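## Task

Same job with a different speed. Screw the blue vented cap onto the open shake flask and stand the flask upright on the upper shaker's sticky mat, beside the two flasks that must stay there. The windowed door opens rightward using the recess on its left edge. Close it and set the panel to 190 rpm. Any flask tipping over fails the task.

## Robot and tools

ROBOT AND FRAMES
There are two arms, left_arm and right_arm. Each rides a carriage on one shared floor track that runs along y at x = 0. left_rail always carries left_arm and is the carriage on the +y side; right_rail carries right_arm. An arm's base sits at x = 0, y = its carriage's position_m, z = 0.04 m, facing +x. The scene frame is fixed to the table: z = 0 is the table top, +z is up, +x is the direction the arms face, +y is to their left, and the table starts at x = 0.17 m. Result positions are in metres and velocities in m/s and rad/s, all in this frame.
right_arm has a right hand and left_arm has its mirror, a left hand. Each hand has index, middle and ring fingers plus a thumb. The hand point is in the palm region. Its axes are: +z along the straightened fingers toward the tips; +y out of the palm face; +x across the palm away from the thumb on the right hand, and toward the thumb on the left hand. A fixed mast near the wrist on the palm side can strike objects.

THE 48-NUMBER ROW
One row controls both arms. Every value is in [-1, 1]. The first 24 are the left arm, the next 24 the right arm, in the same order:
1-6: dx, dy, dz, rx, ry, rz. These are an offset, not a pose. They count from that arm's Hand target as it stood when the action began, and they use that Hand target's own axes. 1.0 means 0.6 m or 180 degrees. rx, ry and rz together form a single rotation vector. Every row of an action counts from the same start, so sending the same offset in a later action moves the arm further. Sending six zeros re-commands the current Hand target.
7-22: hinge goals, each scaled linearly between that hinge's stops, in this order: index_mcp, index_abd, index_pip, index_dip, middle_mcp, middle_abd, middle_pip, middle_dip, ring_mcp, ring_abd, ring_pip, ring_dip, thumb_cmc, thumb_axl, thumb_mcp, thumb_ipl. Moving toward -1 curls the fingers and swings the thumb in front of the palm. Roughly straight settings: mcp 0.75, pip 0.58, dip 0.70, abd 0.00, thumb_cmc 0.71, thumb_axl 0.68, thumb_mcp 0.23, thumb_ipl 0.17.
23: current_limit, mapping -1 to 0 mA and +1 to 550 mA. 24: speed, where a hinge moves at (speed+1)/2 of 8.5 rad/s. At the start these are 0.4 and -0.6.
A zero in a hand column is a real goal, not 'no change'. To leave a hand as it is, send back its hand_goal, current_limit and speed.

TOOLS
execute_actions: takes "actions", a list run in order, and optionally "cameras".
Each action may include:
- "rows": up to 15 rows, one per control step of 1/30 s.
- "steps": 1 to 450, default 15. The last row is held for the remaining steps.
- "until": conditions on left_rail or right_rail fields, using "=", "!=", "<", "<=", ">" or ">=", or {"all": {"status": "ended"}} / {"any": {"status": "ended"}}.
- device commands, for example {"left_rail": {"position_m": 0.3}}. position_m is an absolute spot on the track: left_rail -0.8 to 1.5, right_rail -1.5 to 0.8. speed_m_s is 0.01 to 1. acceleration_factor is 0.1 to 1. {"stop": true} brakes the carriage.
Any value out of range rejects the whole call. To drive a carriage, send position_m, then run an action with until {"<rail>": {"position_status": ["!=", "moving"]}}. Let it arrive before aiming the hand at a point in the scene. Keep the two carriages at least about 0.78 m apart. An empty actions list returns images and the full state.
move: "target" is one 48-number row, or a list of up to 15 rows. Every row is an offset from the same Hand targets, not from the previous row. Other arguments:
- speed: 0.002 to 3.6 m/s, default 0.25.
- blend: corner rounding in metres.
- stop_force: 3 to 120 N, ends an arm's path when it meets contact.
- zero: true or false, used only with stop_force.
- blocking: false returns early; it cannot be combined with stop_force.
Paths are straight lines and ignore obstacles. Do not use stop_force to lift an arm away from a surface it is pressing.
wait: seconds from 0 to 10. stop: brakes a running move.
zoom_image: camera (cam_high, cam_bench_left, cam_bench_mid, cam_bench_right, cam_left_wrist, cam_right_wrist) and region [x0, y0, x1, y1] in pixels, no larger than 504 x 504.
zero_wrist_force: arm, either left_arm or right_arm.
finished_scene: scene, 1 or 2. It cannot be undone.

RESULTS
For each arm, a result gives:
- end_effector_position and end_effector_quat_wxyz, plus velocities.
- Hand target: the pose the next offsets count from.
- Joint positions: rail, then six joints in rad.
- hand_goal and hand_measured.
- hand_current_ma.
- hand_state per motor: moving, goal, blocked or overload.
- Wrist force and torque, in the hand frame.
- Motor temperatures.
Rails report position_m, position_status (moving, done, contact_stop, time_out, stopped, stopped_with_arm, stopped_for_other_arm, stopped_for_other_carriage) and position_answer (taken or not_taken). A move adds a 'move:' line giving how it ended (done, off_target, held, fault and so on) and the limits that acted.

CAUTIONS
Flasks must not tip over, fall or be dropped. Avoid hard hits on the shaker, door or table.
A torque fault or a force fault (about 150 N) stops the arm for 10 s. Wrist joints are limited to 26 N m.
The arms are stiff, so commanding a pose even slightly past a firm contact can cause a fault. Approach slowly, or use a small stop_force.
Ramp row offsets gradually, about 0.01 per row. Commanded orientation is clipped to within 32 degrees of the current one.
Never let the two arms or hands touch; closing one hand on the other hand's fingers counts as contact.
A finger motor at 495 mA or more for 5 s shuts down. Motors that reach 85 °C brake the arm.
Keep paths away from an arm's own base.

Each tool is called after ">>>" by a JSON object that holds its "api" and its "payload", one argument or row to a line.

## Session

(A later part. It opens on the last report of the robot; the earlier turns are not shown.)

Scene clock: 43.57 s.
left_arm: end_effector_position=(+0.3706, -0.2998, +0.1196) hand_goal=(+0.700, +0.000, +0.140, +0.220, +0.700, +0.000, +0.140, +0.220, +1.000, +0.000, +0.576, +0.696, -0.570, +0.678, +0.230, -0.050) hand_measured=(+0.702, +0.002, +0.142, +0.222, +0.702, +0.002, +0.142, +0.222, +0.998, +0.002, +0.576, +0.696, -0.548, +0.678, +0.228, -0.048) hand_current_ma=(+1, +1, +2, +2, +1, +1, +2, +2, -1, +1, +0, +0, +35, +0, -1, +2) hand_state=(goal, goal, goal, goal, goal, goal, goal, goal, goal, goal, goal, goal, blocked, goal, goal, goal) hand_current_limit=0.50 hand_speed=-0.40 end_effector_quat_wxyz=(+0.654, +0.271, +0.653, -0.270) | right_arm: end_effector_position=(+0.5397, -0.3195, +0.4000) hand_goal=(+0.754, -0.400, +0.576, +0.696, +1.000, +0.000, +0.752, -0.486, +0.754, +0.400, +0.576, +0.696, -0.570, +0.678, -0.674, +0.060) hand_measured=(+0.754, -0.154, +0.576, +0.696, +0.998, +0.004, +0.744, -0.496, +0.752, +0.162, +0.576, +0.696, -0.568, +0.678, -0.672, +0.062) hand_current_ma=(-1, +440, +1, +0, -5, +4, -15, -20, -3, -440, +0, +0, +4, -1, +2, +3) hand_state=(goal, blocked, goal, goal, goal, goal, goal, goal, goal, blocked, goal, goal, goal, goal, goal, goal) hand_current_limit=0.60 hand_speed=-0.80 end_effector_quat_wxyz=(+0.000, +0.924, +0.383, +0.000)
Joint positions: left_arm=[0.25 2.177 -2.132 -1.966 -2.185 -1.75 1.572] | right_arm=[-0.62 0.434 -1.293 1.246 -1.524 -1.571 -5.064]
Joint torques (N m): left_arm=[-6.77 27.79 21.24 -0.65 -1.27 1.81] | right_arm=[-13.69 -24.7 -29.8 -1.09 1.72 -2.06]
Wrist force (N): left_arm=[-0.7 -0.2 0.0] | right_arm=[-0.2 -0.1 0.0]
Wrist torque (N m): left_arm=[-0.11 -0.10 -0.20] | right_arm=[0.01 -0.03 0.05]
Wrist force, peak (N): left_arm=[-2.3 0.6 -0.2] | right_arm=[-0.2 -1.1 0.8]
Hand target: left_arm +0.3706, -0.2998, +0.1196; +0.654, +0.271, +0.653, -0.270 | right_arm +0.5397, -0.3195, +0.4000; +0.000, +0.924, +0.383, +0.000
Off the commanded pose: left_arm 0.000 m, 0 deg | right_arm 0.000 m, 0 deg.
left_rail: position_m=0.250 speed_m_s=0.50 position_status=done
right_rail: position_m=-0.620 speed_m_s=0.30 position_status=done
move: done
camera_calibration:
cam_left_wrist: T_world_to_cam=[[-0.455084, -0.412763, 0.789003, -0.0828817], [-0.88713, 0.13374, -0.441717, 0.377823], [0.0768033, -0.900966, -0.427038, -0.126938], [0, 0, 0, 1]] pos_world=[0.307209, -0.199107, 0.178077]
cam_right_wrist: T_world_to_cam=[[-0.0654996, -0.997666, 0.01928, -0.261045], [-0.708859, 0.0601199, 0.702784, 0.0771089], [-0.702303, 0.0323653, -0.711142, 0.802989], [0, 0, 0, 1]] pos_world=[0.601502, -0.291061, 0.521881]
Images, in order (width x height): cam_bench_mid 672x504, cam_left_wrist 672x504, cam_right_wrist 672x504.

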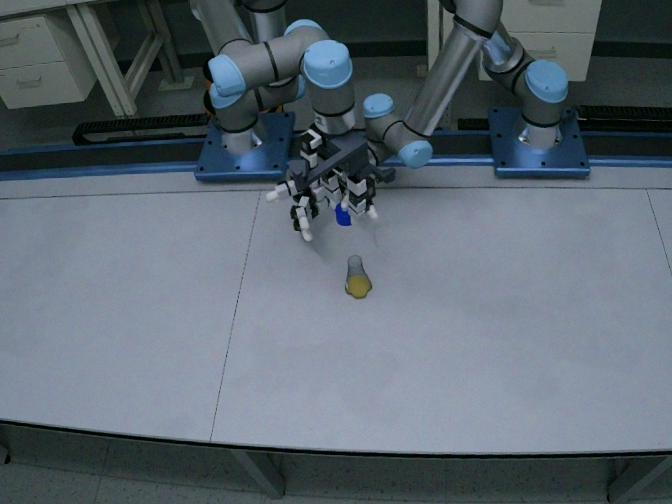

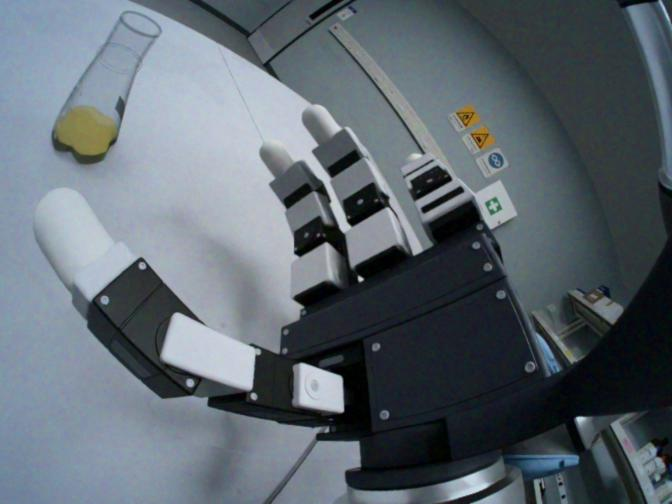

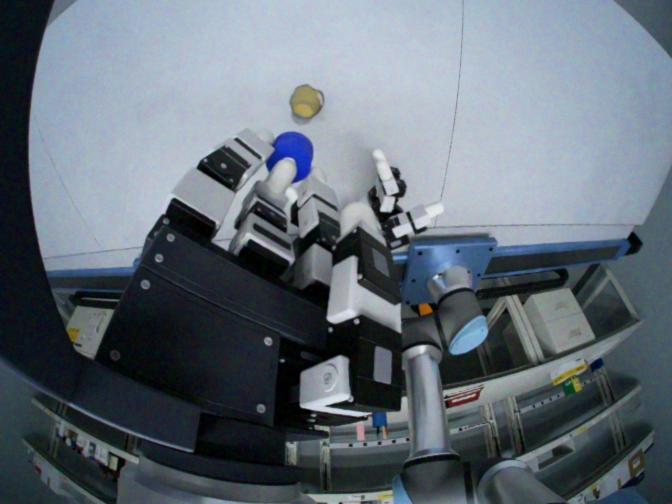

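>>> {"api": "move", "payload": {
  "target": [
    [0.1077,-0.0007,0.0735,0,0,0,0.70,0,0.14,0.22,0.70,0,0.14,0.22,1.0,0,0.576,0.696,-0.571,0.678,0.23,-0.05,0.5,-0.4,0,0,0,0,0,0,0.754,-0.4,0.576,0.696,1.0,0,0.752,-0.486,0.754,0.4,0.576,0.696,-0.571,0.678,-0.674,0.059,0.6,-0.8],
    [0.1077,0.1242,0.0735,0,0,0,0.70,0,0.14,0.22,0.70,0,0.14,0.22,1.0,0,0.576,0.696,-0.571,0.678,0.23,-0.05,0.5,-0.4,0,0,0,0,0,0,0.754,-0.4,0.576,0.696,1.0,0,0.752,-0.486,0.754,0.4,0.576,0.696,-0.571,0.678,-0.674,0.059,0.6,-0.8]
  ],
  "speed": 0.12,
  "stop_force": 8,
  "cameras": ["cam_left_wrist","cam_right_wrist"]
}}

>>> {"api": "zoom_image", "payload": {
  "camera": "cam_left_wrist",
  "region": [0, 0, 340, 255]
}}

>>> {"api": "zoom_image", "payload": {
  "camera": "cam_right_wrist",
  "region": [220, 50, 420, 200]
}}

Scene clock: 47.80 s.
left_arm: end_effector_position=(+0.4546, -0.2783, +0.0551) hand_goal=(+0.700, +0.000, +0.140, +0.220, +0.700, +0.000, +0.140, +0.220, +1.000, +0.000, +0.576, +0.696, -0.570, +0.678, +0.230, -0.050) hand_measured=(+0.702, +0.002, +0.142, +0.222, +0.702, +0.002, +0.142, +0.222, +0.998, +0.002, +0.576, +0.696, -0.548, +0.678, +0.228, -0.048) hand_current_ma=(+1, +1, +2, +2, +1, +1, +2, +2, -1, +1, +0, +0, +35, +0, -1, +2) hand_state=(goal, goal, goal, goal, goal, goal, goal, goal, goal, goal, goal, goal, blocked, goal, goal, goal) hand_current_limit=0.50 hand_speed=-0.40 end_effector_quat_wxyz=(+0.654, +0.271, +0.653, -0.270) | right_arm: end_effector_position=(+0.5397, -0.3195, +0.4000) hand_goal=(+0.754, -0.400, +0.576, +0.696, +1.000, +0.000, +0.752, -0.486, +0.754, +0.400, +0.576, +0.696, -0.570, +0.678, -0.674, +0.060) hand_measured=(+0.754, -0.154, +0.576, +0.696, +0.998, +0.004, +0.744, -0.496, +0.752, +0.162, +0.576, +0.696, -0.568, +0.678, -0.672, +0.062) hand_current_ma=(-1, +440, +1, +0, -5, +4, -15, -20, -3, -440, +0, +0, +4, -1, +2, +3) hand_state=(goal, blocked, goal, goal, goal, goal, goal, goal, goal, blocked, goal, goal, goal, goal, goal, goal) hand_current_limit=0.60 hand_speed=-0.80 end_effector_quat_wxyz=(+0.000, +0.924, +0.383, +0.000)
Joint positions: left_arm=[0.25 2.348 -2.29 -1.927 -2.066 -1.579 1.572] | right_arm=[-0.62 0.434 -1.293 1.246 -1.524 -1.571 -5.064]
Joint torques (N m): left_arm=[10.8 48.86 1.7 4.55 1.32 -1.1] | right_arm=[-13.45 -26.41 -28.86 -0.97 1.89 -1.97]
Wrist force (N): left_arm=[-0.3 -0.7 0.0] | right_arm=[0.1 0.0 0.2]
Wrist torque (N m): left_arm=[-0.23 -0.14 -0.15] | right_arm=[0.01 -0.06 0.07]
Wrist force, peak (N): left_arm=[0.0 -1.6 0.4] | right_arm=[0.3 0.3 0.5]
Hand target: left_arm +0.4546, -0.2783, +0.0551; +0.654, +0.271, +0.653, -0.270 | right_arm +0.5397, -0.3195, +0.4000; +0.000, +0.924, +0.383, +0.000
Off the commanded pose: left_arm 0.000 m, 0 deg | right_arm 0.000 m, 0 deg.
left_rail: position_m=0.250 speed_m_s=0.50 position_status=done
right_rail: position_m=-0.620 speed_m_s=0.30 position_status=done
move: done
camera_calibration:
cam_left_wrist: T_world_to_cam=[[-0.455111, -0.412866, 0.788934, 0.0151898], [-0.887116, 0.133808, -0.441725, 0.420939], [0.0768073, -0.900909, -0.427157, -0.141582], [0, 0, 0, 1]] pos_world=[0.391209, -0.177606, 0.113477]
cam_right_wrist: T_world_to_cam=[[-0.0654996, -0.997666, 0.01928, -0.261045], [-0.708859, 0.0601199, 0.702784, 0.0771089], [-0.702303, 0.0323653, -0.711142, 0.802989], [0, 0, 0, 1]] pos_world=[0.601502, -0.291061, 0.521881]
Images, in order (width x height): cam_left_wrist 672x504, cam_right_wrist 672x504.

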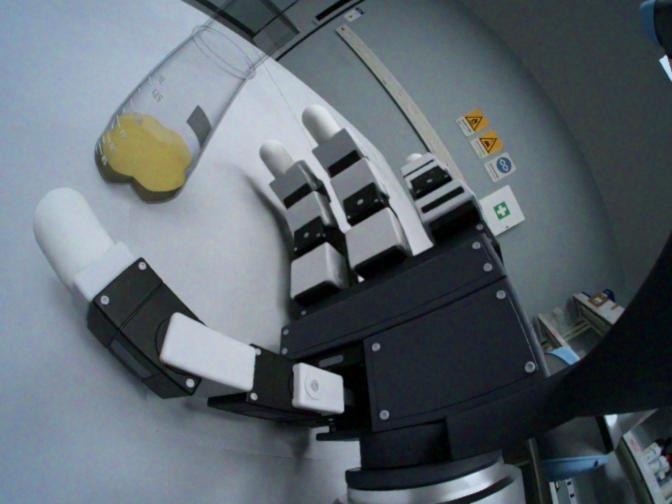

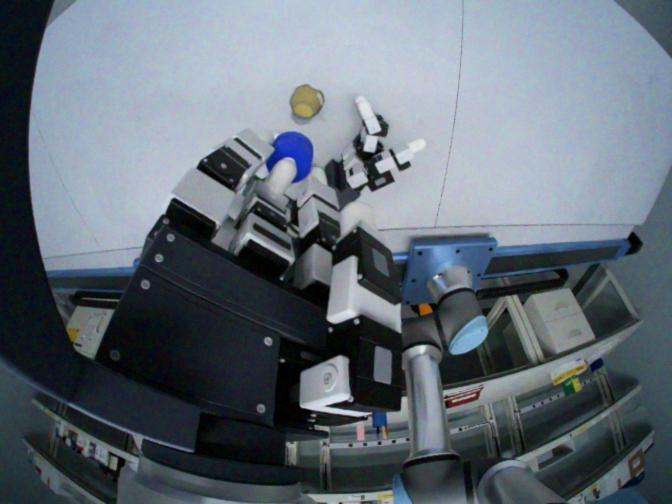

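Scaled by 1.482 from the camera's 672x504 image, which has a finer 960x720 frame.

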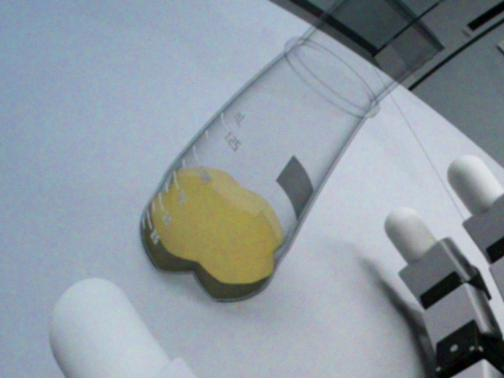

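Scaled by 2.520 from the camera's 672x504 image, which has a finer 960x720 frame.

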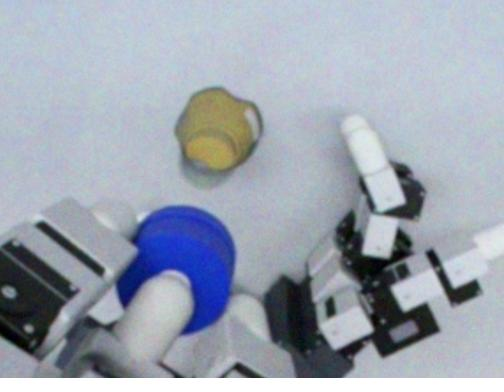

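>>> {"api": "move", "payload": {
  "target": [0,0.0417,-0.0267,0,0,0,0.70,0,0.14,0.22,0.70,0,0.14,0.22,1.0,0,0.576,0.696,-0.571,0.678,0.23,-0.05,0.5,-0.4,0,0,0,0,0,0,0.754,-0.4,0.576,0.696,1.0,0,0.752,-0.486,0.754,0.4,0.576,0.696,-0.571,0.678,-0.674,0.059,0.6,-0.8],
  "speed": 0.05,
  "stop_force": 5,
  "cameras": ["cam_left_wrist","cam_right_wrist"]
}}

>>> {"api": "zoom_image", "payload": {
  "camera": "cam_left_wrist",
  "region": [0, 0, 340, 255]
}}

>>> {"api": "zoom_image", "payload": {
  "camera": "cam_right_wrist",
  "region": [220, 50, 420, 200]
}}

Scene clock: 50.53 s.
left_arm: end_effector_position=(+0.4609, -0.2493, +0.0551) hand_goal=(+0.700, +0.000, +0.140, +0.220, +0.700, +0.000, +0.140, +0.220, +1.000, +0.000, +0.576, +0.696, -0.570, +0.678, +0.230, -0.050) hand_measured=(+0.702, +0.002, +0.142, +0.222, +0.702, +0.002, +0.142, +0.222, +0.998, +0.002, +0.576, +0.696, -0.548, +0.678, +0.228, -0.048) hand_current_ma=(+1, +1, +2, +2, +1, +1, +2, +2, -1, +1, +0, +0, +35, +0, -1, +2) hand_state=(goal, goal, goal, goal, goal, goal, goal, goal, goal, goal, goal, goal, blocked, goal, goal, goal) hand_current_limit=0.50 hand_speed=-0.40 end_effector_quat_wxyz=(+0.654, +0.271, +0.653, -0.270) | right_arm: end_effector_position=(+0.5397, -0.3195, +0.4000) hand_goal=(+0.754, -0.400, +0.576, +0.696, +1.000, +0.000, +0.752, -0.486, +0.754, +0.400, +0.576, +0.696, -0.570, +0.678, -0.674, +0.060) hand_measured=(+0.754, -0.154, +0.576, +0.696, +0.998, +0.004, +0.744, -0.496, +0.752, +0.162, +0.576, +0.696, -0.568, +0.678, -0.672, +0.062) hand_current_ma=(-1, +440, +1, +0, -5, +4, -15, -20, -3, -440, +0, +0, +4, -1, +2, +3) hand_state=(goal, blocked, goal, goal, goal, goal, goal, goal, goal, blocked, goal, goal, goal, goal, goal, goal) hand_current_limit=0.60 hand_speed=-0.80 end_effector_quat_wxyz=(+0.000, +0.924, +0.383, +0.000)
Joint positions: left_arm=[0.25 2.404 -2.263 -1.995 -2.025 -1.524 1.572] | right_arm=[-0.62 0.434 -1.293 1.246 -1.524 -1.571 -5.064]
Joint torques (N m): left_arm=[10.43 47.29 2.01 4.57 1.5 -1.45] | right_arm=[-13.55 -25.46 -29.88 -1.18 1.69 -2.13]
Wrist force (N): left_arm=[-0.6 -0.5 0.1] | right_arm=[0.2 0.0 0.2]
Wrist torque (N m): left_arm=[-0.17 -0.12 -0.18] | right_arm=[0.00 -0.08 0.08]
Wrist force, peak (N): left_arm=[-0.9 -0.6 0.1] | right_arm=[-0.2 0.3 0.5]
Hand target: left_arm +0.4609, -0.2493, +0.0551; +0.654, +0.271, +0.653, -0.270 | right_arm +0.5397, -0.3195, +0.4000; +0.000, +0.924, +0.383, +0.000
Off the commanded pose: left_arm 0.000 m, 0 deg | right_arm 0.000 m, 0 deg.
left_rail: position_m=0.250 speed_m_s=0.50 position_status=done
right_rail: position_m=-0.620 speed_m_s=0.30 position_status=done
move: done
camera_calibration:
cam_left_wrist: T_world_to_cam=[[-0.455008, -0.412775, 0.78904, 0.0299528], [-0.887169, 0.133706, -0.441649, 0.422675], [0.0768019, -0.900966, -0.427038, -0.115827], [0, 0, 0, 1]] pos_world=[0.397509, -0.148507, 0.113577]
cam_right_wrist: T_world_to_cam=[[-0.0654996, -0.997666, 0.01928, -0.261045], [-0.708859, 0.0601199, 0.702784, 0.0771089], [-0.702303, 0.0323653, -0.711142, 0.802989], [0, 0, 0, 1]] pos_world=[0.601502, -0.291061, 0.521881]
Images, in order (width x height): cam_left_wrist 672x504, cam_right_wrist 672x504.

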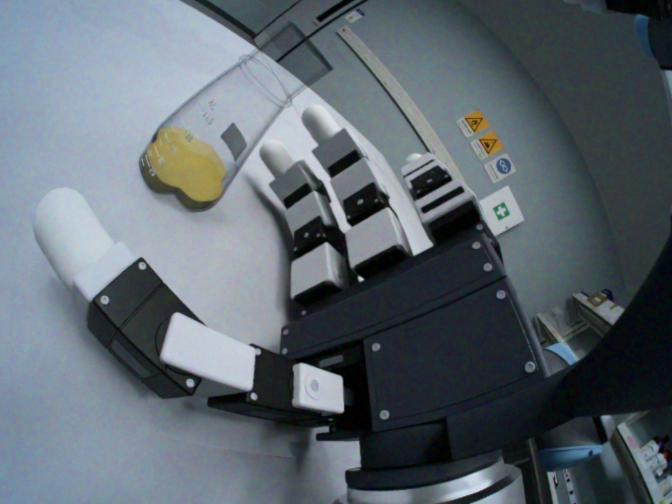

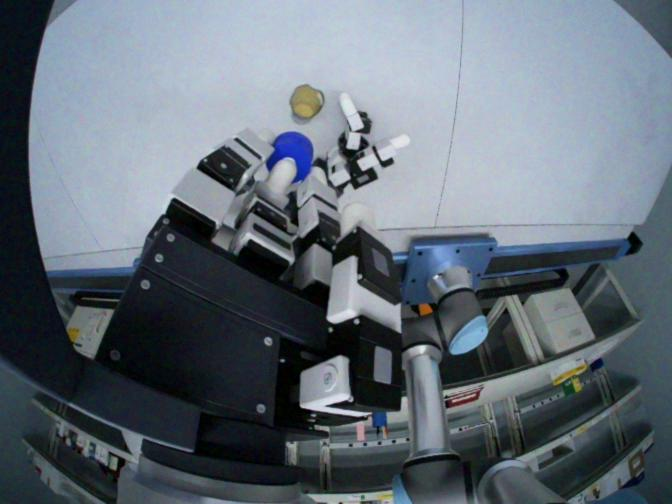

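Scaled by 1.482 from the camera's 672x504 image, which has a finer 960x720 frame.

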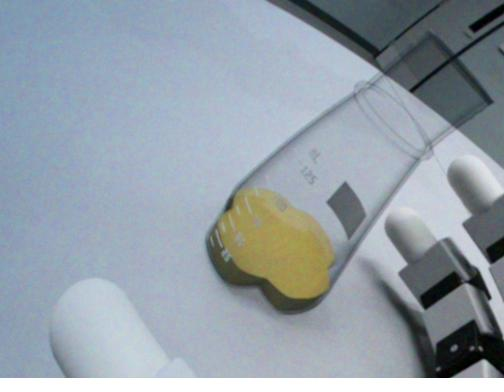

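Scaled by 2.520 from the camera's 672x504 image, which has a finer 960x720 frame.

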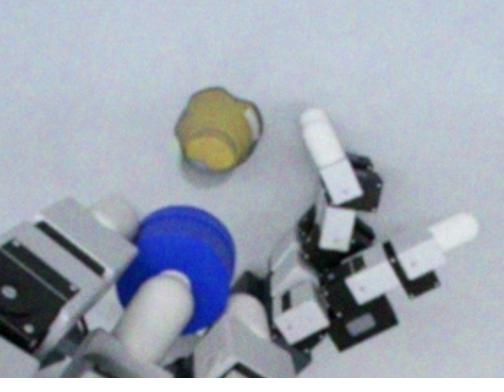

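>>> {"api": "move", "payload": {
  "target": [0,0.0083,0.03,0,0,0,0.70,0,0.14,0.22,0.70,0,0.14,0.22,1.0,0,0.576,0.696,-0.571,0.678,0.23,-0.05,0.5,-0.4,0,0,0,0,0,0,0.754,-0.4,0.576,0.696,1.0,0,0.752,-0.486,0.754,0.4,0.576,0.696,-0.571,0.678,-0.674,0.059,0.6,-0.8],
  "speed": 0.05,
  "stop_force": 5
}}

>>> {"api": "move", "payload": {
  "target": [0,0,0,0,0,0,0.42,0,0.10,0.18,0.45,0,0.09,0.19,1.0,0,0.576,0.696,-0.571,0.678,-0.05,-0.18,0.5,-0.6,0,0,0,0,0,0,0.754,-0.4,0.576,0.696,1.0,0,0.752,-0.486,0.754,0.4,0.576,0.696,-0.571,0.678,-0.674,0.059,0.6,-0.8],
  "speed": 0.05,
  "cameras": ["cam_left_wrist","cam_right_wrist"]
}}

>>> {"api": "zoom_image", "payload": {
  "camera": "cam_left_wrist",
  "region": [0, 0, 340, 255]
}}

>>> {"api": "zoom_image", "payload": {
  "camera": "cam_right_wrist",
  "region": [220, 50, 420, 200]
}}

Scene clock: 54.77 s.
left_arm: end_effector_position=(+0.4772, -0.2585, +0.0551) hand_goal=(+0.700, +0.000, +0.140, +0.220, +0.700, +0.000, +0.140, +0.220, +1.000, +0.000, +0.576, +0.696, -0.570, +0.678, +0.230, -0.050) hand_measured=(+0.702, +0.002, +0.142, +0.222, +0.702, +0.002, +0.142, +0.222, +0.998, +0.002, +0.576, +0.696, -0.548, +0.678, +0.228, -0.048) hand_current_ma=(+1, +1, +2, +2, +1, +1, +2, +2, -1, +1, +0, +0, +35, +0, -1, +2) hand_state=(goal, goal, goal, goal, goal, goal, goal, goal, goal, goal, goal, goal, blocked, goal, goal, goal) hand_current_limit=0.50 hand_speed=-0.40 end_effector_quat_wxyz=(+0.654, +0.271, +0.653, -0.270) | right_arm: end_effector_position=(+0.5397, -0.3195, +0.4000) hand_goal=(+0.754, -0.400, +0.576, +0.696, +1.000, +0.000, +0.752, -0.486, +0.754, +0.400, +0.576, +0.696, -0.570, +0.678, -0.674, +0.060) hand_measured=(+0.754, -0.154, +0.576, +0.696, +0.998, +0.004, +0.744, -0.496, +0.752, +0.162, +0.576, +0.696, -0.568, +0.678, -0.672, +0.062) hand_current_ma=(-1, +440, +1, +0, -5, +4, -15, -20, -3, -440, +0, +0, +4, -1, +2, +3) hand_state=(goal, blocked, goal, goal, goal, goal, goal, goal, goal, blocked, goal, goal, goal, goal, goal, goal) hand_current_limit=0.60 hand_speed=-0.80 end_effector_quat_wxyz=(+0.000, +0.924, +0.383, +0.000)
Joint positions: left_arm=[0.25 2.412 -2.283 -1.945 -2.055 -1.515 1.572] | right_arm=[-0.62 0.434 -1.293 1.246 -1.524 -1.571 -5.064]
Joint torques (N m): left_arm=[11.12 30.57 16.54 -0.53 1.46 -1.35] | right_arm=[-14.6 -25 -29.57 -1.11 1.52 -1.97]
Wrist force (N): left_arm=[-0.5 -0.5 0.3] | right_arm=[0.1 -0.2 0.3]
Wrist torque (N m): left_arm=[-0.21 -0.12 -0.17] | right_arm=[-0.04 -0.07 0.06]
Wrist force, peak (N): left_arm=[-0.7 -0.9 0.5] | right_arm=[0.3 0.2 0.6]
Hand target: left_arm +0.4772, -0.2585, +0.0551; +0.654, +0.271, +0.653, -0.270 | right_arm +0.5397, -0.3195, +0.4000; +0.000, +0.924, +0.383, +0.000
Off the commanded pose: left_arm 0.000 m, 0 deg | right_arm 0.000 m, 0 deg.
left_rail: position_m=0.250 speed_m_s=0.50 position_status=done
right_rail: position_m=-0.620 speed_m_s=0.30 position_status=done
move: done

Scene clock: 55.30 s.
left_arm: end_effector_position=(+0.4772, -0.2585, +0.0551) hand_goal=(+0.420, +0.000, +0.100, +0.180, +0.450, +0.000, +0.090, +0.190, +1.000, +0.000, +0.576, +0.696, -0.570, +0.678, -0.050, -0.180) hand_measured=(+0.422, +0.002, +0.102, +0.182, +0.452, +0.002, +0.092, +0.192, +0.998, +0.002, +0.576, +0.696, -0.550, +0.678, -0.048, -0.178) hand_current_ma=(+2, +1, +2, +2, +2, +1, +2, +2, -1, +1, +0, +0, +34, +0, +2, +2) hand_state=(goal, goal, goal, goal, goal, goal, goal, goal, goal, goal, goal, goal, blocked, goal, goal, goal) hand_current_limit=0.50 hand_speed=-0.60 end_effector_quat_wxyz=(+0.654, +0.271, +0.653, -0.270) | right_arm: end_effector_position=(+0.5397, -0.3195, +0.4000) hand_goal=(+0.754, -0.400, +0.576, +0.696, +1.000, +0.000, +0.752, -0.486, +0.754, +0.400, +0.576, +0.696, -0.570, +0.678, -0.674, +0.060) hand_measured=(+0.754, -0.154, +0.576, +0.696, +0.998, +0.004, +0.744, -0.496, +0.752, +0.162, +0.576, +0.696, -0.568, +0.678, -0.672, +0.062) hand_current_ma=(-1, +440, +1, +0, -5, +4, -15, -20, -3, -440, +0, +0, +4, -1, +2, +3) hand_state=(goal, blocked, goal, goal, goal, goal, goal, goal, goal, blocked, goal, goal, goal, goal, goal, goal) hand_current_limit=0.60 hand_speed=-0.80 end_effector_quat_wxyz=(+0.000, +0.924, +0.383, +0.000)
Joint positions: left_arm=[0.25 2.412 -2.283 -1.945 -2.055 -1.515 1.572] | right_arm=[-0.62 0.434 -1.293 1.246 -1.524 -1.571 -5.064]
Joint torques (N m): left_arm=[9.72 30.85 17.02 -0.51 0.58 -1.42] | right_arm=[-14.11 -26.17 -29.15 -1 1.9 -2.06]
Wrist force (N): left_arm=[-0.4 -0.5 0.4] | right_arm=[-0.1 -0.1 0.1]
Wrist torque (N m): left_arm=[-0.22 -0.12 -0.20] | right_arm=[-0.01 -0.03 0.05]
Wrist force, peak (N): left_arm=[-0.5 -0.8 -0.1] | right_arm=[0.4 -0.4 0.0]
Hand target: left_arm +0.4772, -0.2585, +0.0551; +0.654, +0.271, +0.653, -0.270 | right_arm +0.5397, -0.3195, +0.4000; +0.000, +0.924, +0.383, +0.000
Off the commanded pose: left_arm 0.000 m, 0 deg | right_arm 0.000 m, 0 deg.
left_rail: position_m=0.250 speed_m_s=0.50 position_status=done
right_rail: position_m=-0.620 speed_m_s=0.30 position_status=done
move: done
camera_calibration:
cam_left_wrist: T_world_to_cam=[[-0.455008, -0.412775, 0.78904, 0.0335719], [-0.887169, 0.133706, -0.441649, 0.438366], [0.0768019, -0.900966, -0.427038, -0.125368], [0, 0, 0, 1]] pos_world=[0.413809, -0.157707, 0.113577]
cam_right_wrist: T_world_to_cam=[[-0.0654996, -0.997666, 0.01928, -0.261045], [-0.708859, 0.0601199, 0.702784, 0.0771089], [-0.702303, 0.0323653, -0.711142, 0.802989], [0, 0, 0, 1]] pos_world=[0.601502, -0.291061, 0.521881]
Images, in order (width x height): cam_left_wrist 672x504, cam_right_wrist 672x504.

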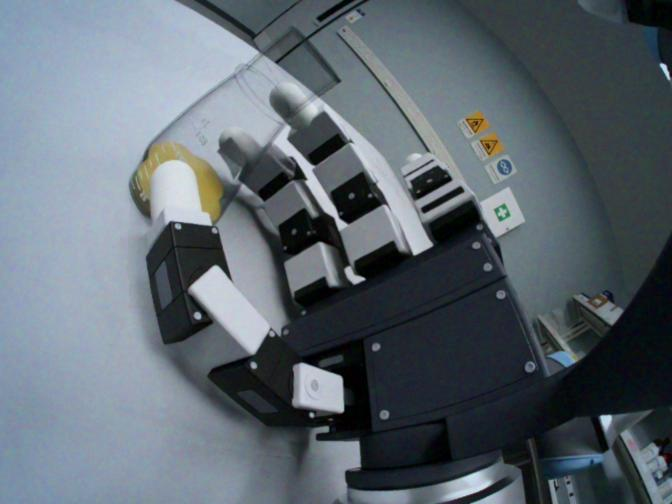

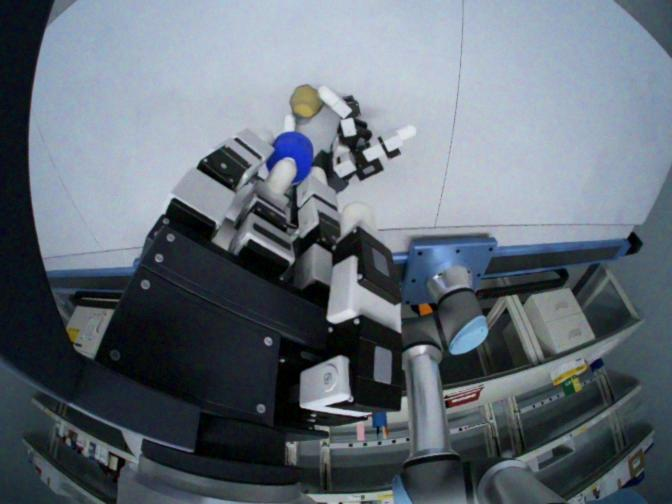

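Scaled by 1.482 from the camera's 672x504 image, which has a finer 960x720 frame.

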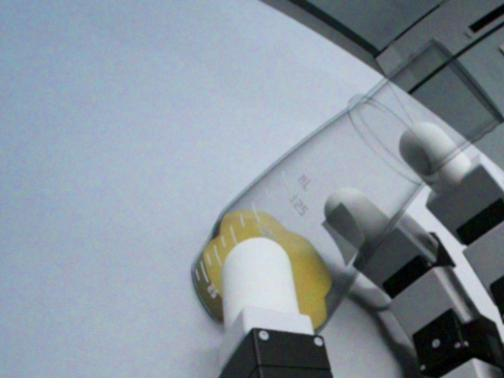

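Scaled by 2.520 from the camera's 672x504 image, which has a finer 960x720 frame.

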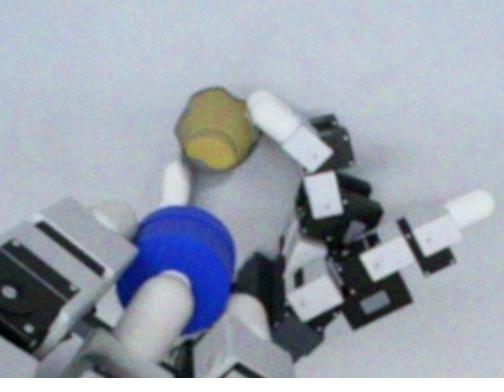

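>>> {"api": "move", "payload": {
  "target": [0,0,0,0,0,0,0.25,0,0.06,0.15,0.32,0,0.05,0.17,1.0,0,0.576,0.696,-0.571,0.678,-0.19,-0.24,0.5,-0.85,0,0,0,0,0,0,0.754,-0.4,0.576,0.696,1.0,0,0.752,-0.486,0.754,0.4,0.576,0.696,-0.571,0.678,-0.674,0.059,0.6,-0.8],
  "speed": 0.05,
  "cameras": ["cam_left_wrist","cam_right_wrist"]
}}

>>> {"api": "zoom_image", "payload": {
  "camera": "cam_left_wrist",
  "region": [0, 0, 340, 255]
}}

>>> {"api": "zoom_image", "payload": {
  "camera": "cam_right_wrist",
  "region": [220, 50, 420, 200]
}}

Scene clock: 56.70 s.
left_arm: end_effector_position=(+0.4772, -0.2585, +0.0551) hand_goal=(+0.250, +0.000, +0.060, +0.150, +0.320, +0.000, +0.050, +0.170, +1.000, +0.000, +0.576, +0.696, -0.570, +0.678, -0.190, -0.240) hand_measured=(+0.412, +0.000, +0.106, +0.174, +0.374, +0.002, +0.064, +0.174, +0.998, +0.002, +0.576, +0.696, -0.552, +0.682, -0.068, -0.208) hand_current_ma=(+410, +0, +102, +43, +135, +1, +18, +2, -1, +1, +0, +0, +27, +3, +412, +95) hand_state=(blocked, goal, blocked, blocked, blocked, goal, goal, goal, goal, goal, goal, goal, goal, goal, blocked, blocked) hand_current_limit=0.50 hand_speed=-0.85 end_effector_quat_wxyz=(+0.654, +0.271, +0.653, -0.270) | right_arm: end_effector_position=(+0.5397, -0.3195, +0.4000) hand_goal=(+0.754, -0.400, +0.576, +0.696, +1.000, +0.000, +0.752, -0.486, +0.754, +0.400, +0.576, +0.696, -0.570, +0.678, -0.674, +0.060) hand_measured=(+0.754, -0.154, +0.576, +0.696, +0.998, +0.004, +0.744, -0.496, +0.752, +0.162, +0.576, +0.696, -0.568, +0.678, -0.672, +0.062) hand_current_ma=(-1, +440, +1, +0, -5, +4, -15, -20, -3, -440, +0, +0, +4, -1, +2, +3) hand_state=(goal, blocked, goal, goal, goal, goal, goal, goal, goal, blocked, goal, goal, goal, goal, goal, goal) hand_current_limit=0.60 hand_speed=-0.80 end_effector_quat_wxyz=(+0.000, +0.924, +0.383, +0.000)
Joint positions: left_arm=[0.25 2.412 -2.283 -1.945 -2.055 -1.515 1.572] | right_arm=[-0.62 0.434 -1.293 1.246 -1.524 -1.571 -5.064]
Joint torques (N m): left_arm=[8.93 32.18 15.89 -0.37 -1.07 -1.07] | right_arm=[-13.53 -25.82 -29.6 -0.94 1.87 -1.95]
Wrist force (N): left_arm=[-1.1 -0.4 0.1] | right_arm=[0.3 0.0 -0.1]
Wrist torque (N m): left_arm=[-0.23 -0.11 -0.16] | right_arm=[0.02 -0.09 0.08]
Wrist force, peak (N): left_arm=[-1.2 -0.2 -0.1] | right_arm=[-0.1 0.2 0.5]
Hand target: left_arm +0.4772, -0.2585, +0.0551; +0.654, +0.271, +0.653, -0.270 | right_arm +0.5397, -0.3195, +0.4000; +0.000, +0.924, +0.383, +0.000
Off the commanded pose: left_arm 0.000 m, 0 deg | right_arm 0.000 m, 0 deg.
left_rail: position_m=0.250 speed_m_s=0.50 position_status=done
right_rail: position_m=-0.620 speed_m_s=0.30 position_status=done
move: done
camera_calibration:
cam_left_wrist: T_world_to_cam=[[-0.455008, -0.412775, 0.78904, 0.0335719], [-0.887169, 0.133706, -0.441649, 0.438366], [0.0768019, -0.900966, -0.427038, -0.125368], [0, 0, 0, 1]] pos_world=[0.413809, -0.157707, 0.113577]
cam_right_wrist: T_world_to_cam=[[-0.0654996, -0.997666, 0.01928, -0.261045], [-0.708859, 0.0601199, 0.702784, 0.0771089], [-0.702303, 0.0323653, -0.711142, 0.802989], [0, 0, 0, 1]] pos_world=[0.601502, -0.291061, 0.521881]
Images, in order (width x height): cam_left_wrist 672x504, cam_right_wrist 672x504.

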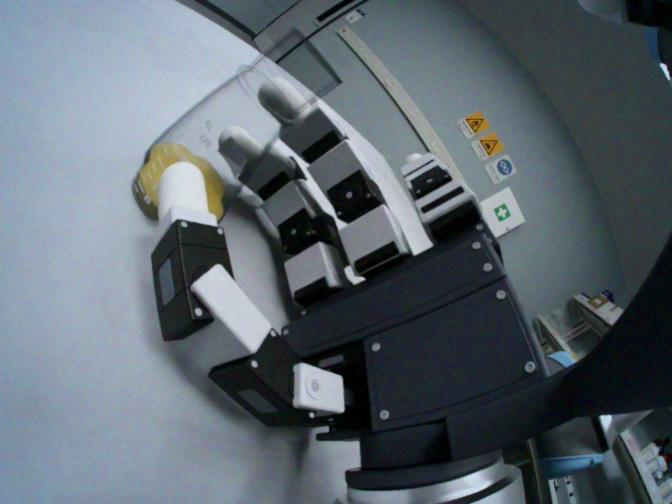

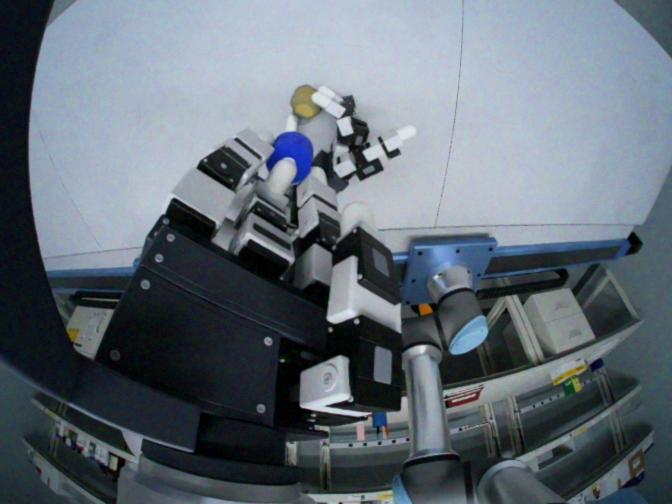

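Scaled by 1.482 from the camera's 672x504 image, which has a finer 960x720 frame.

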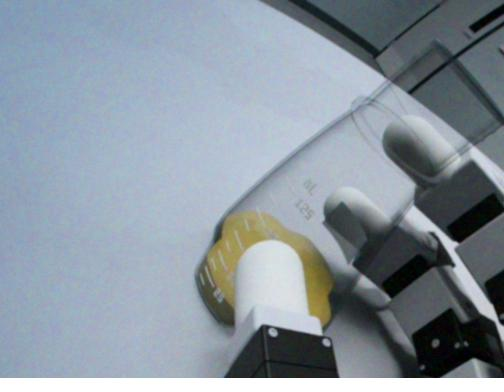

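Scaled by 2.520 from the camera's 672x504 image, which has a finer 960x720 frame.

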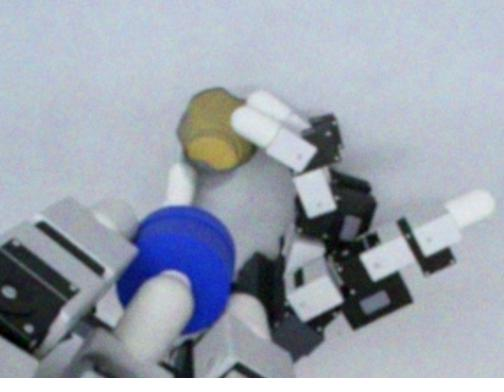

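>>> {"api": "move", "payload": {
  "target": [0,0,0,0,0,0,0.25,0,0.06,0.15,0.32,0,0.05,0.17,1.0,0,0.576,0.696,-0.571,0.678,-0.19,-0.24,0.5,-0.85,-0.0607,-0.0607,0.2167,0,0,0,0.754,-0.4,0.576,0.696,1.0,0,0.752,-0.486,0.754,0.4,0.576,0.696,-0.571,0.678,-0.674,0.059,0.6,-0.8],
  "speed": 0.2,
  "cameras": ["cam_right_wrist","cam_left_wrist"]
}}

>>> {"api": "zoom_image", "payload": {
  "camera": "cam_right_wrist",
  "region": [200, 0, 400, 150]
}}

>>> {"api": "zoom_image", "payload": {
  "camera": "cam_left_wrist",
  "region": [130, 0, 340, 157]
}}

Scene clock: 59.73 s.
left_arm: end_effector_position=(+0.4772, -0.2585, +0.0551) hand_goal=(+0.250, +0.000, +0.060, +0.150, +0.320, +0.000, +0.050, +0.170, +1.000, +0.000, +0.576, +0.696, -0.570, +0.678, -0.190, -0.240) hand_measured=(+0.412, +0.000, +0.106, +0.174, +0.374, +0.002, +0.064, +0.174, +0.998, +0.002, +0.576, +0.696, -0.552, +0.682, -0.068, -0.208) hand_current_ma=(+413, +0, +102, +43, +135, +1, +18, +2, -1, +1, +0, +0, +27, +3, +413, +95) hand_state=(blocked, goal, blocked, blocked, blocked, goal, goal, goal, goal, goal, goal, goal, goal, goal, blocked, blocked) hand_current_limit=0.50 hand_speed=-0.85 end_effector_quat_wxyz=(+0.654, +0.271, +0.653, -0.270) | right_arm: end_effector_position=(+0.4882, -0.3195, +0.2701) hand_goal=(+0.754, -0.400, +0.576, +0.696, +1.000, +0.000, +0.752, -0.486, +0.754, +0.400, +0.576, +0.696, -0.570, +0.678, -0.674, +0.060) hand_measured=(+0.754, -0.154, +0.576, +0.696, +0.998, +0.004, +0.744, -0.496, +0.752, +0.162, +0.576, +0.696, -0.568, +0.678, -0.672, +0.062) hand_current_ma=(-1, +440, +1, +0, -5, +4, -15, -20, -4, -440, +0, +0, +4, -1, +2, +3) hand_state=(goal, blocked, goal, goal, goal, goal, goal, goal, goal, blocked, goal, goal, goal, goal, goal, goal) hand_current_limit=0.60 hand_speed=-0.80 end_effector_quat_wxyz=(+0.000, +0.924, +0.383, +0.000)
Joint positions: left_arm=[0.25 2.412 -2.283 -1.945 -2.055 -1.515 1.572] | right_arm=[-0.62 0.472 -1.35 1.654 -1.875 -1.571 -5.025]
Joint torques (N m): left_arm=[5.52 32.24 14.7 0.32 -1.04 -0.41] | right_arm=[11.71 -40.27 -15.17 -3.96 -1.65 2.23]
Wrist force (N): left_arm=[-0.9 -0.1 -0.1] | right_arm=[-0.2 0.0 0.0]
Wrist torque (N m): left_arm=[-0.17 -0.12 -0.17] | right_arm=[0.02 -0.01 -0.15]
Wrist force, peak (N): left_arm=[-1.5 -0.1 -0.1] | right_arm=[-0.4 -0.4 1.6]
Hand target: left_arm +0.4772, -0.2585, +0.0551; +0.654, +0.271, +0.653, -0.270 | right_arm +0.4882, -0.3195, +0.2700; +0.000, +0.924, +0.383, +0.000
Off the commanded pose: left_arm 0.000 m, 0 deg | right_arm 0.000 m, 0 deg.
left_rail: position_m=0.250 speed_m_s=0.50 position_status=done
right_rail: position_m=-0.620 speed_m_s=0.30 position_status=done
move: done
camera_calibration:
cam_left_wrist: T_world_to_cam=[[-0.455008, -0.412775, 0.78904, 0.0335719], [-0.887169, 0.133706, -0.441649, 0.438366], [0.0768019, -0.900966, -0.427038, -0.125368], [0, 0, 0, 1]] pos_world=[0.413809, -0.157707, 0.113577]
cam_right_wrist: T_world_to_cam=[[-0.0654996, -0.997666, 0.01928, -0.261914], [-0.708859, 0.0601199, 0.702784, 0.131894], [-0.702303, 0.0323653, -0.711142, 0.674443], [0, 0, 0, 1]] pos_world=[0.550002, -0.291061, 0.391981]
Images, in order (width x height): cam_left_wrist 672x504, cam_right_wrist 672x504.

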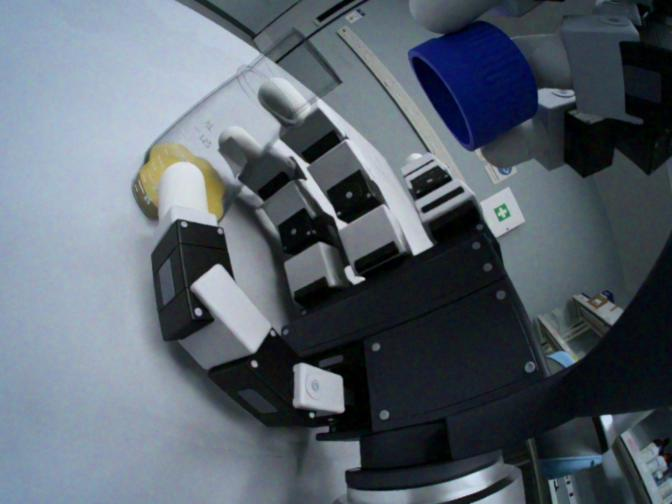

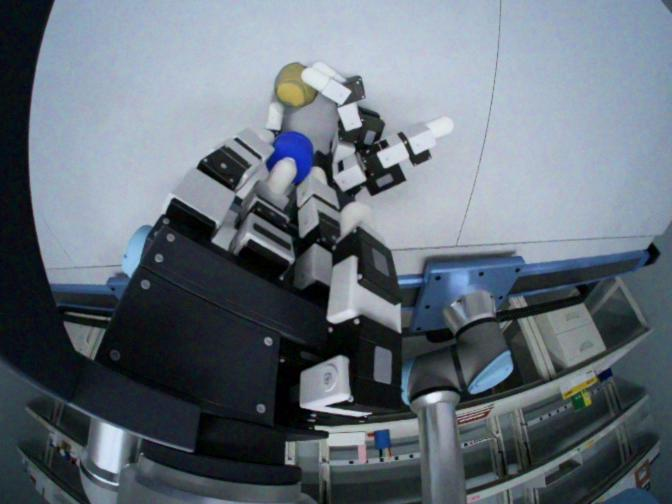

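Scaled by 2.520 from the camera's 672x504 image, which has a finer 960x720 frame.

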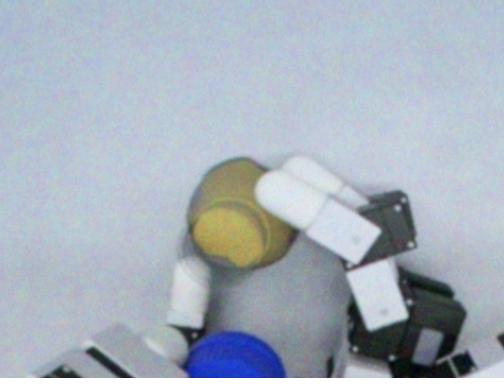

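Scaled by 2.400 from the camera's 672x504 image, which has a finer 960x720 frame.

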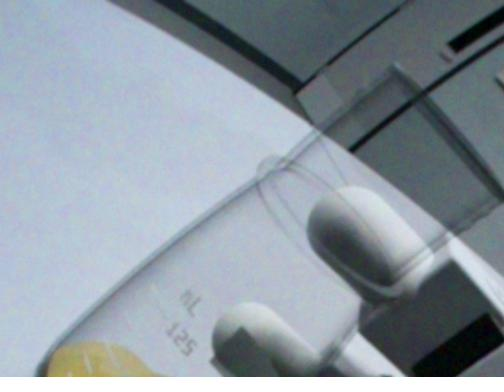

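>>> {"api": "zoom_image", "payload": {
  "camera": "cam_right_wrist",
  "region": [262, 55, 342, 115]
}}

Scaled by 6.300 from the camera's 672x504 image, which has a finer 960x720 frame.

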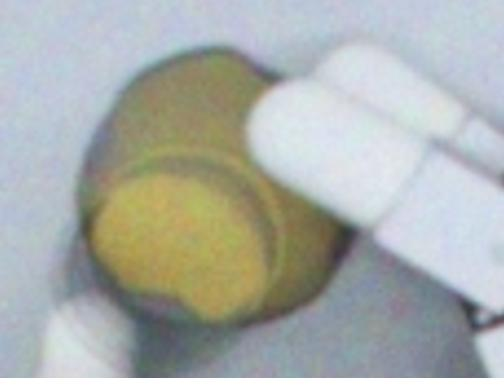

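>>> {"api": "move", "payload": {
  "target": [0,0,0,0,0,0,0.25,0,0.06,0.15,0.32,0,0.05,0.17,1.0,0,0.576,0.696,-0.571,0.678,-0.19,-0.24,0.5,-0.85,0.0619,0.0701,0.0167,0,0,0,0.754,-0.4,0.576,0.696,1.0,0,0.752,-0.486,0.754,0.4,0.576,0.696,-0.571,0.678,-0.674,0.059,0.6,-0.8],
  "speed": 0.12,
  "stop_force": 3,
  "cameras": ["cam_right_wrist","cam_left_wrist","cam_bench_mid"]
}}

>>> {"api": "zoom_image", "payload": {
  "camera": "cam_left_wrist",
  "region": [200, 0, 400, 150]
}}

>>> {"api": "zoom_image", "payload": {
  "camera": "cam_bench_mid",
  "region": [300, 200, 420, 310]
}}

Scene clock: 62.57 s.
left_arm: end_effector_position=(+0.4772, -0.2585, +0.0551) hand_goal=(+0.250, +0.000, +0.060, +0.150, +0.320, +0.000, +0.050, +0.170, +1.000, +0.000, +0.576, +0.696, -0.570, +0.678, -0.190, -0.240) hand_measured=(+0.412, +0.000, +0.106, +0.174, +0.374, +0.002, +0.064, +0.174, +0.998, +0.002, +0.576, +0.696, -0.552, +0.682, -0.068, -0.208) hand_current_ma=(+413, +0, +102, +43, +135, +1, +18, +2, -1, +1, +0, +0, +27, +3, +413, +95) hand_state=(blocked, goal, blocked, blocked, blocked, goal, goal, goal, goal, goal, goal, goal, goal, goal, blocked, blocked) hand_current_limit=0.50 hand_speed=-0.85 end_effector_quat_wxyz=(+0.654, +0.271, +0.653, -0.270) | right_arm: end_effector_position=(+0.5442, -0.3230, +0.2600) hand_goal=(+0.754, -0.400, +0.576, +0.696, +1.000, +0.000, +0.752, -0.486, +0.754, +0.400, +0.576, +0.696, -0.570, +0.678, -0.674, +0.060) hand_measured=(+0.754, -0.154, +0.576, +0.696, +0.998, +0.004, +0.744, -0.496, +0.752, +0.162, +0.576, +0.696, -0.568, +0.678, -0.672, +0.062) hand_current_ma=(-1, +440, +1, +0, -5, +4, -14, -20, -4, -440, +0, +0, +4, -1, +2, +3) hand_state=(goal, blocked, goal, goal, goal, goal, goal, goal, goal, blocked, goal, goal, goal, goal, goal, goal) hand_current_limit=0.60 hand_speed=-0.80 end_effector_quat_wxyz=(+0.000, +0.924, +0.383, +0.000)
Joint positions: left_arm=[0.25 2.412 -2.283 -1.945 -2.055 -1.515 1.572] | right_arm=[-0.62 0.426 -1.247 1.547 -1.87 -1.571 -5.072]
Joint torques (N m): left_arm=[1.93 32.92 13.44 1.01 -1.15 0.07] | right_arm=[-13.43 -26.78 -28.56 -0.89 1.25 -2.4]
Wrist force (N): left_arm=[-1.2 -0.2 -0.1] | right_arm=[-0.2 0.0 0.2]
Wrist torque (N m): left_arm=[-0.18 -0.11 -0.17] | right_arm=[0.00 -0.02 0.04]
Wrist force, peak (N): left_arm=[-1.4 -0.4 -0.2] | right_arm=[-0.4 -1.4 -0.5]
Hand target: left_arm +0.4772, -0.2585, +0.0551; +0.654, +0.271, +0.653, -0.270 | right_arm +0.5442, -0.3230, +0.2600; +0.000, +0.924, +0.383, +0.000
Off the commanded pose: left_arm 0.000 m, 0 deg | right_arm 0.000 m, 0 deg.
left_rail: position_m=0.250 speed_m_s=0.50 position_status=done
right_rail: position_m=-0.620 speed_m_s=0.30 position_status=done
move: done
camera_calibration:
cam_left_wrist: T_world_to_cam=[[-0.455008, -0.412775, 0.78904, 0.0335719], [-0.887169, 0.133706, -0.441649, 0.438366], [0.0768019, -0.900966, -0.427038, -0.125368], [0, 0, 0, 1]] pos_world=[0.413809, -0.157707, 0.113577]
cam_right_wrist: T_world_to_cam=[[-0.0654996, -0.997666, 0.01928, -0.261543], [-0.708859, 0.0601199, 0.702784, 0.178899], [-0.702303, 0.0323653, -0.711142, 0.706702], [0, 0, 0, 1]] pos_world=[0.606002, -0.294561, 0.381881]
Images, in order (width x height): cam_bench_mid 672x504, cam_left_wrist 672x504, cam_right_wrist 672x504.

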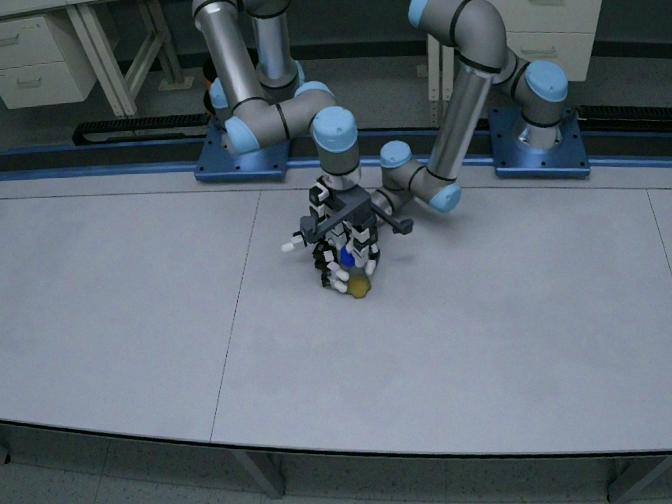

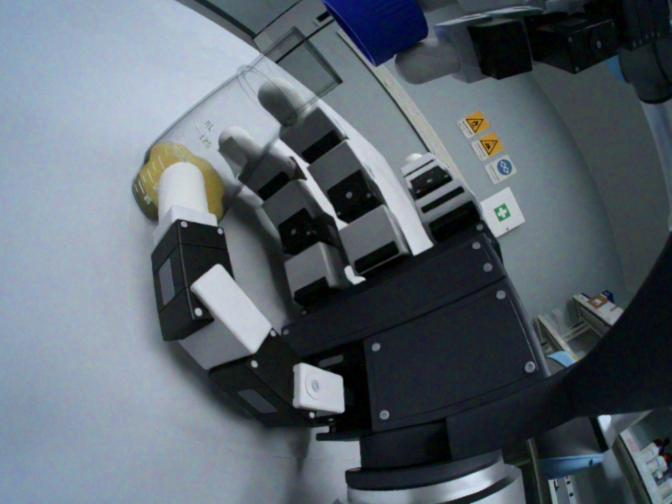

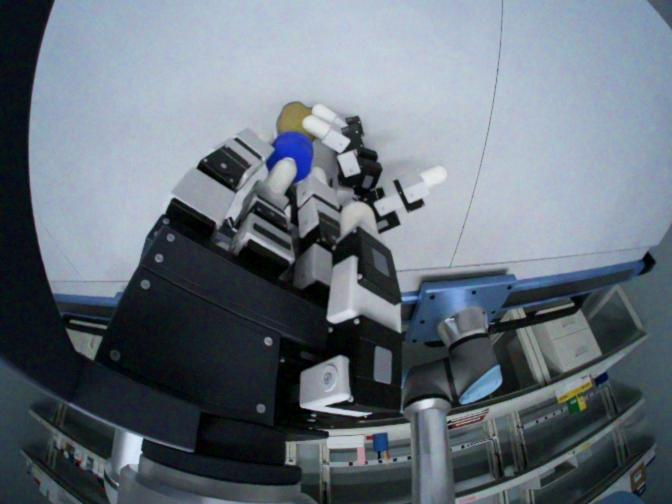

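Scaled by 2.520 from the camera's 672x504 image, which has a finer 960x720 frame.

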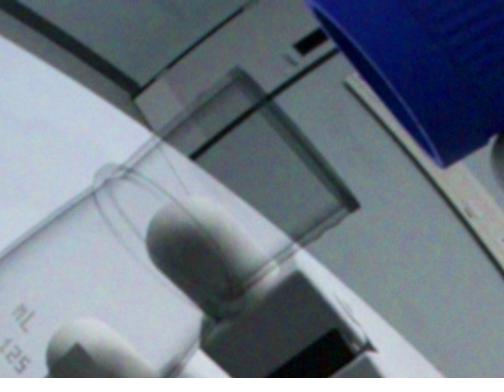

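Scaled by 4.200 from the camera's 672x504 image, which has a finer 960x720 frame.

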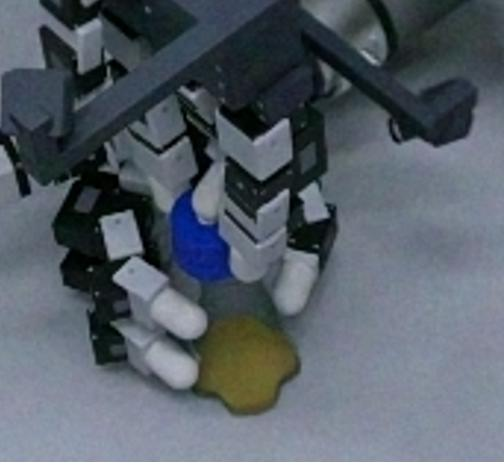

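>>> {"api": "zoom_image", "payload": {
  "camera": "cam_bench_mid",
  "region": [325, 235, 389, 303]
}}

>>> {"api": "zoom_image", "payload": {
  "camera": "cam_right_wrist",
  "region": [240, 80, 380, 185]
}}

Scaled by 7.412 from the camera's 672x504 image, which has a finer 960x720 frame.

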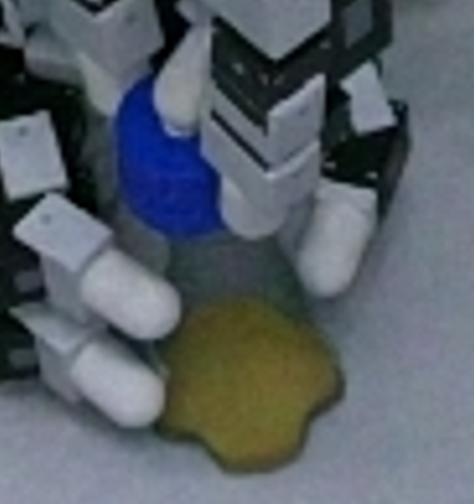

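Scaled by 3.600 from the camera's 672x504 image, which has a finer 960x720 frame.

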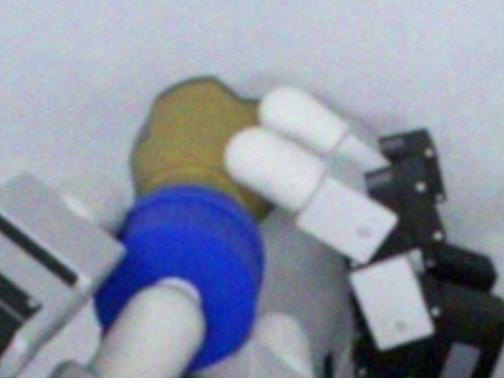

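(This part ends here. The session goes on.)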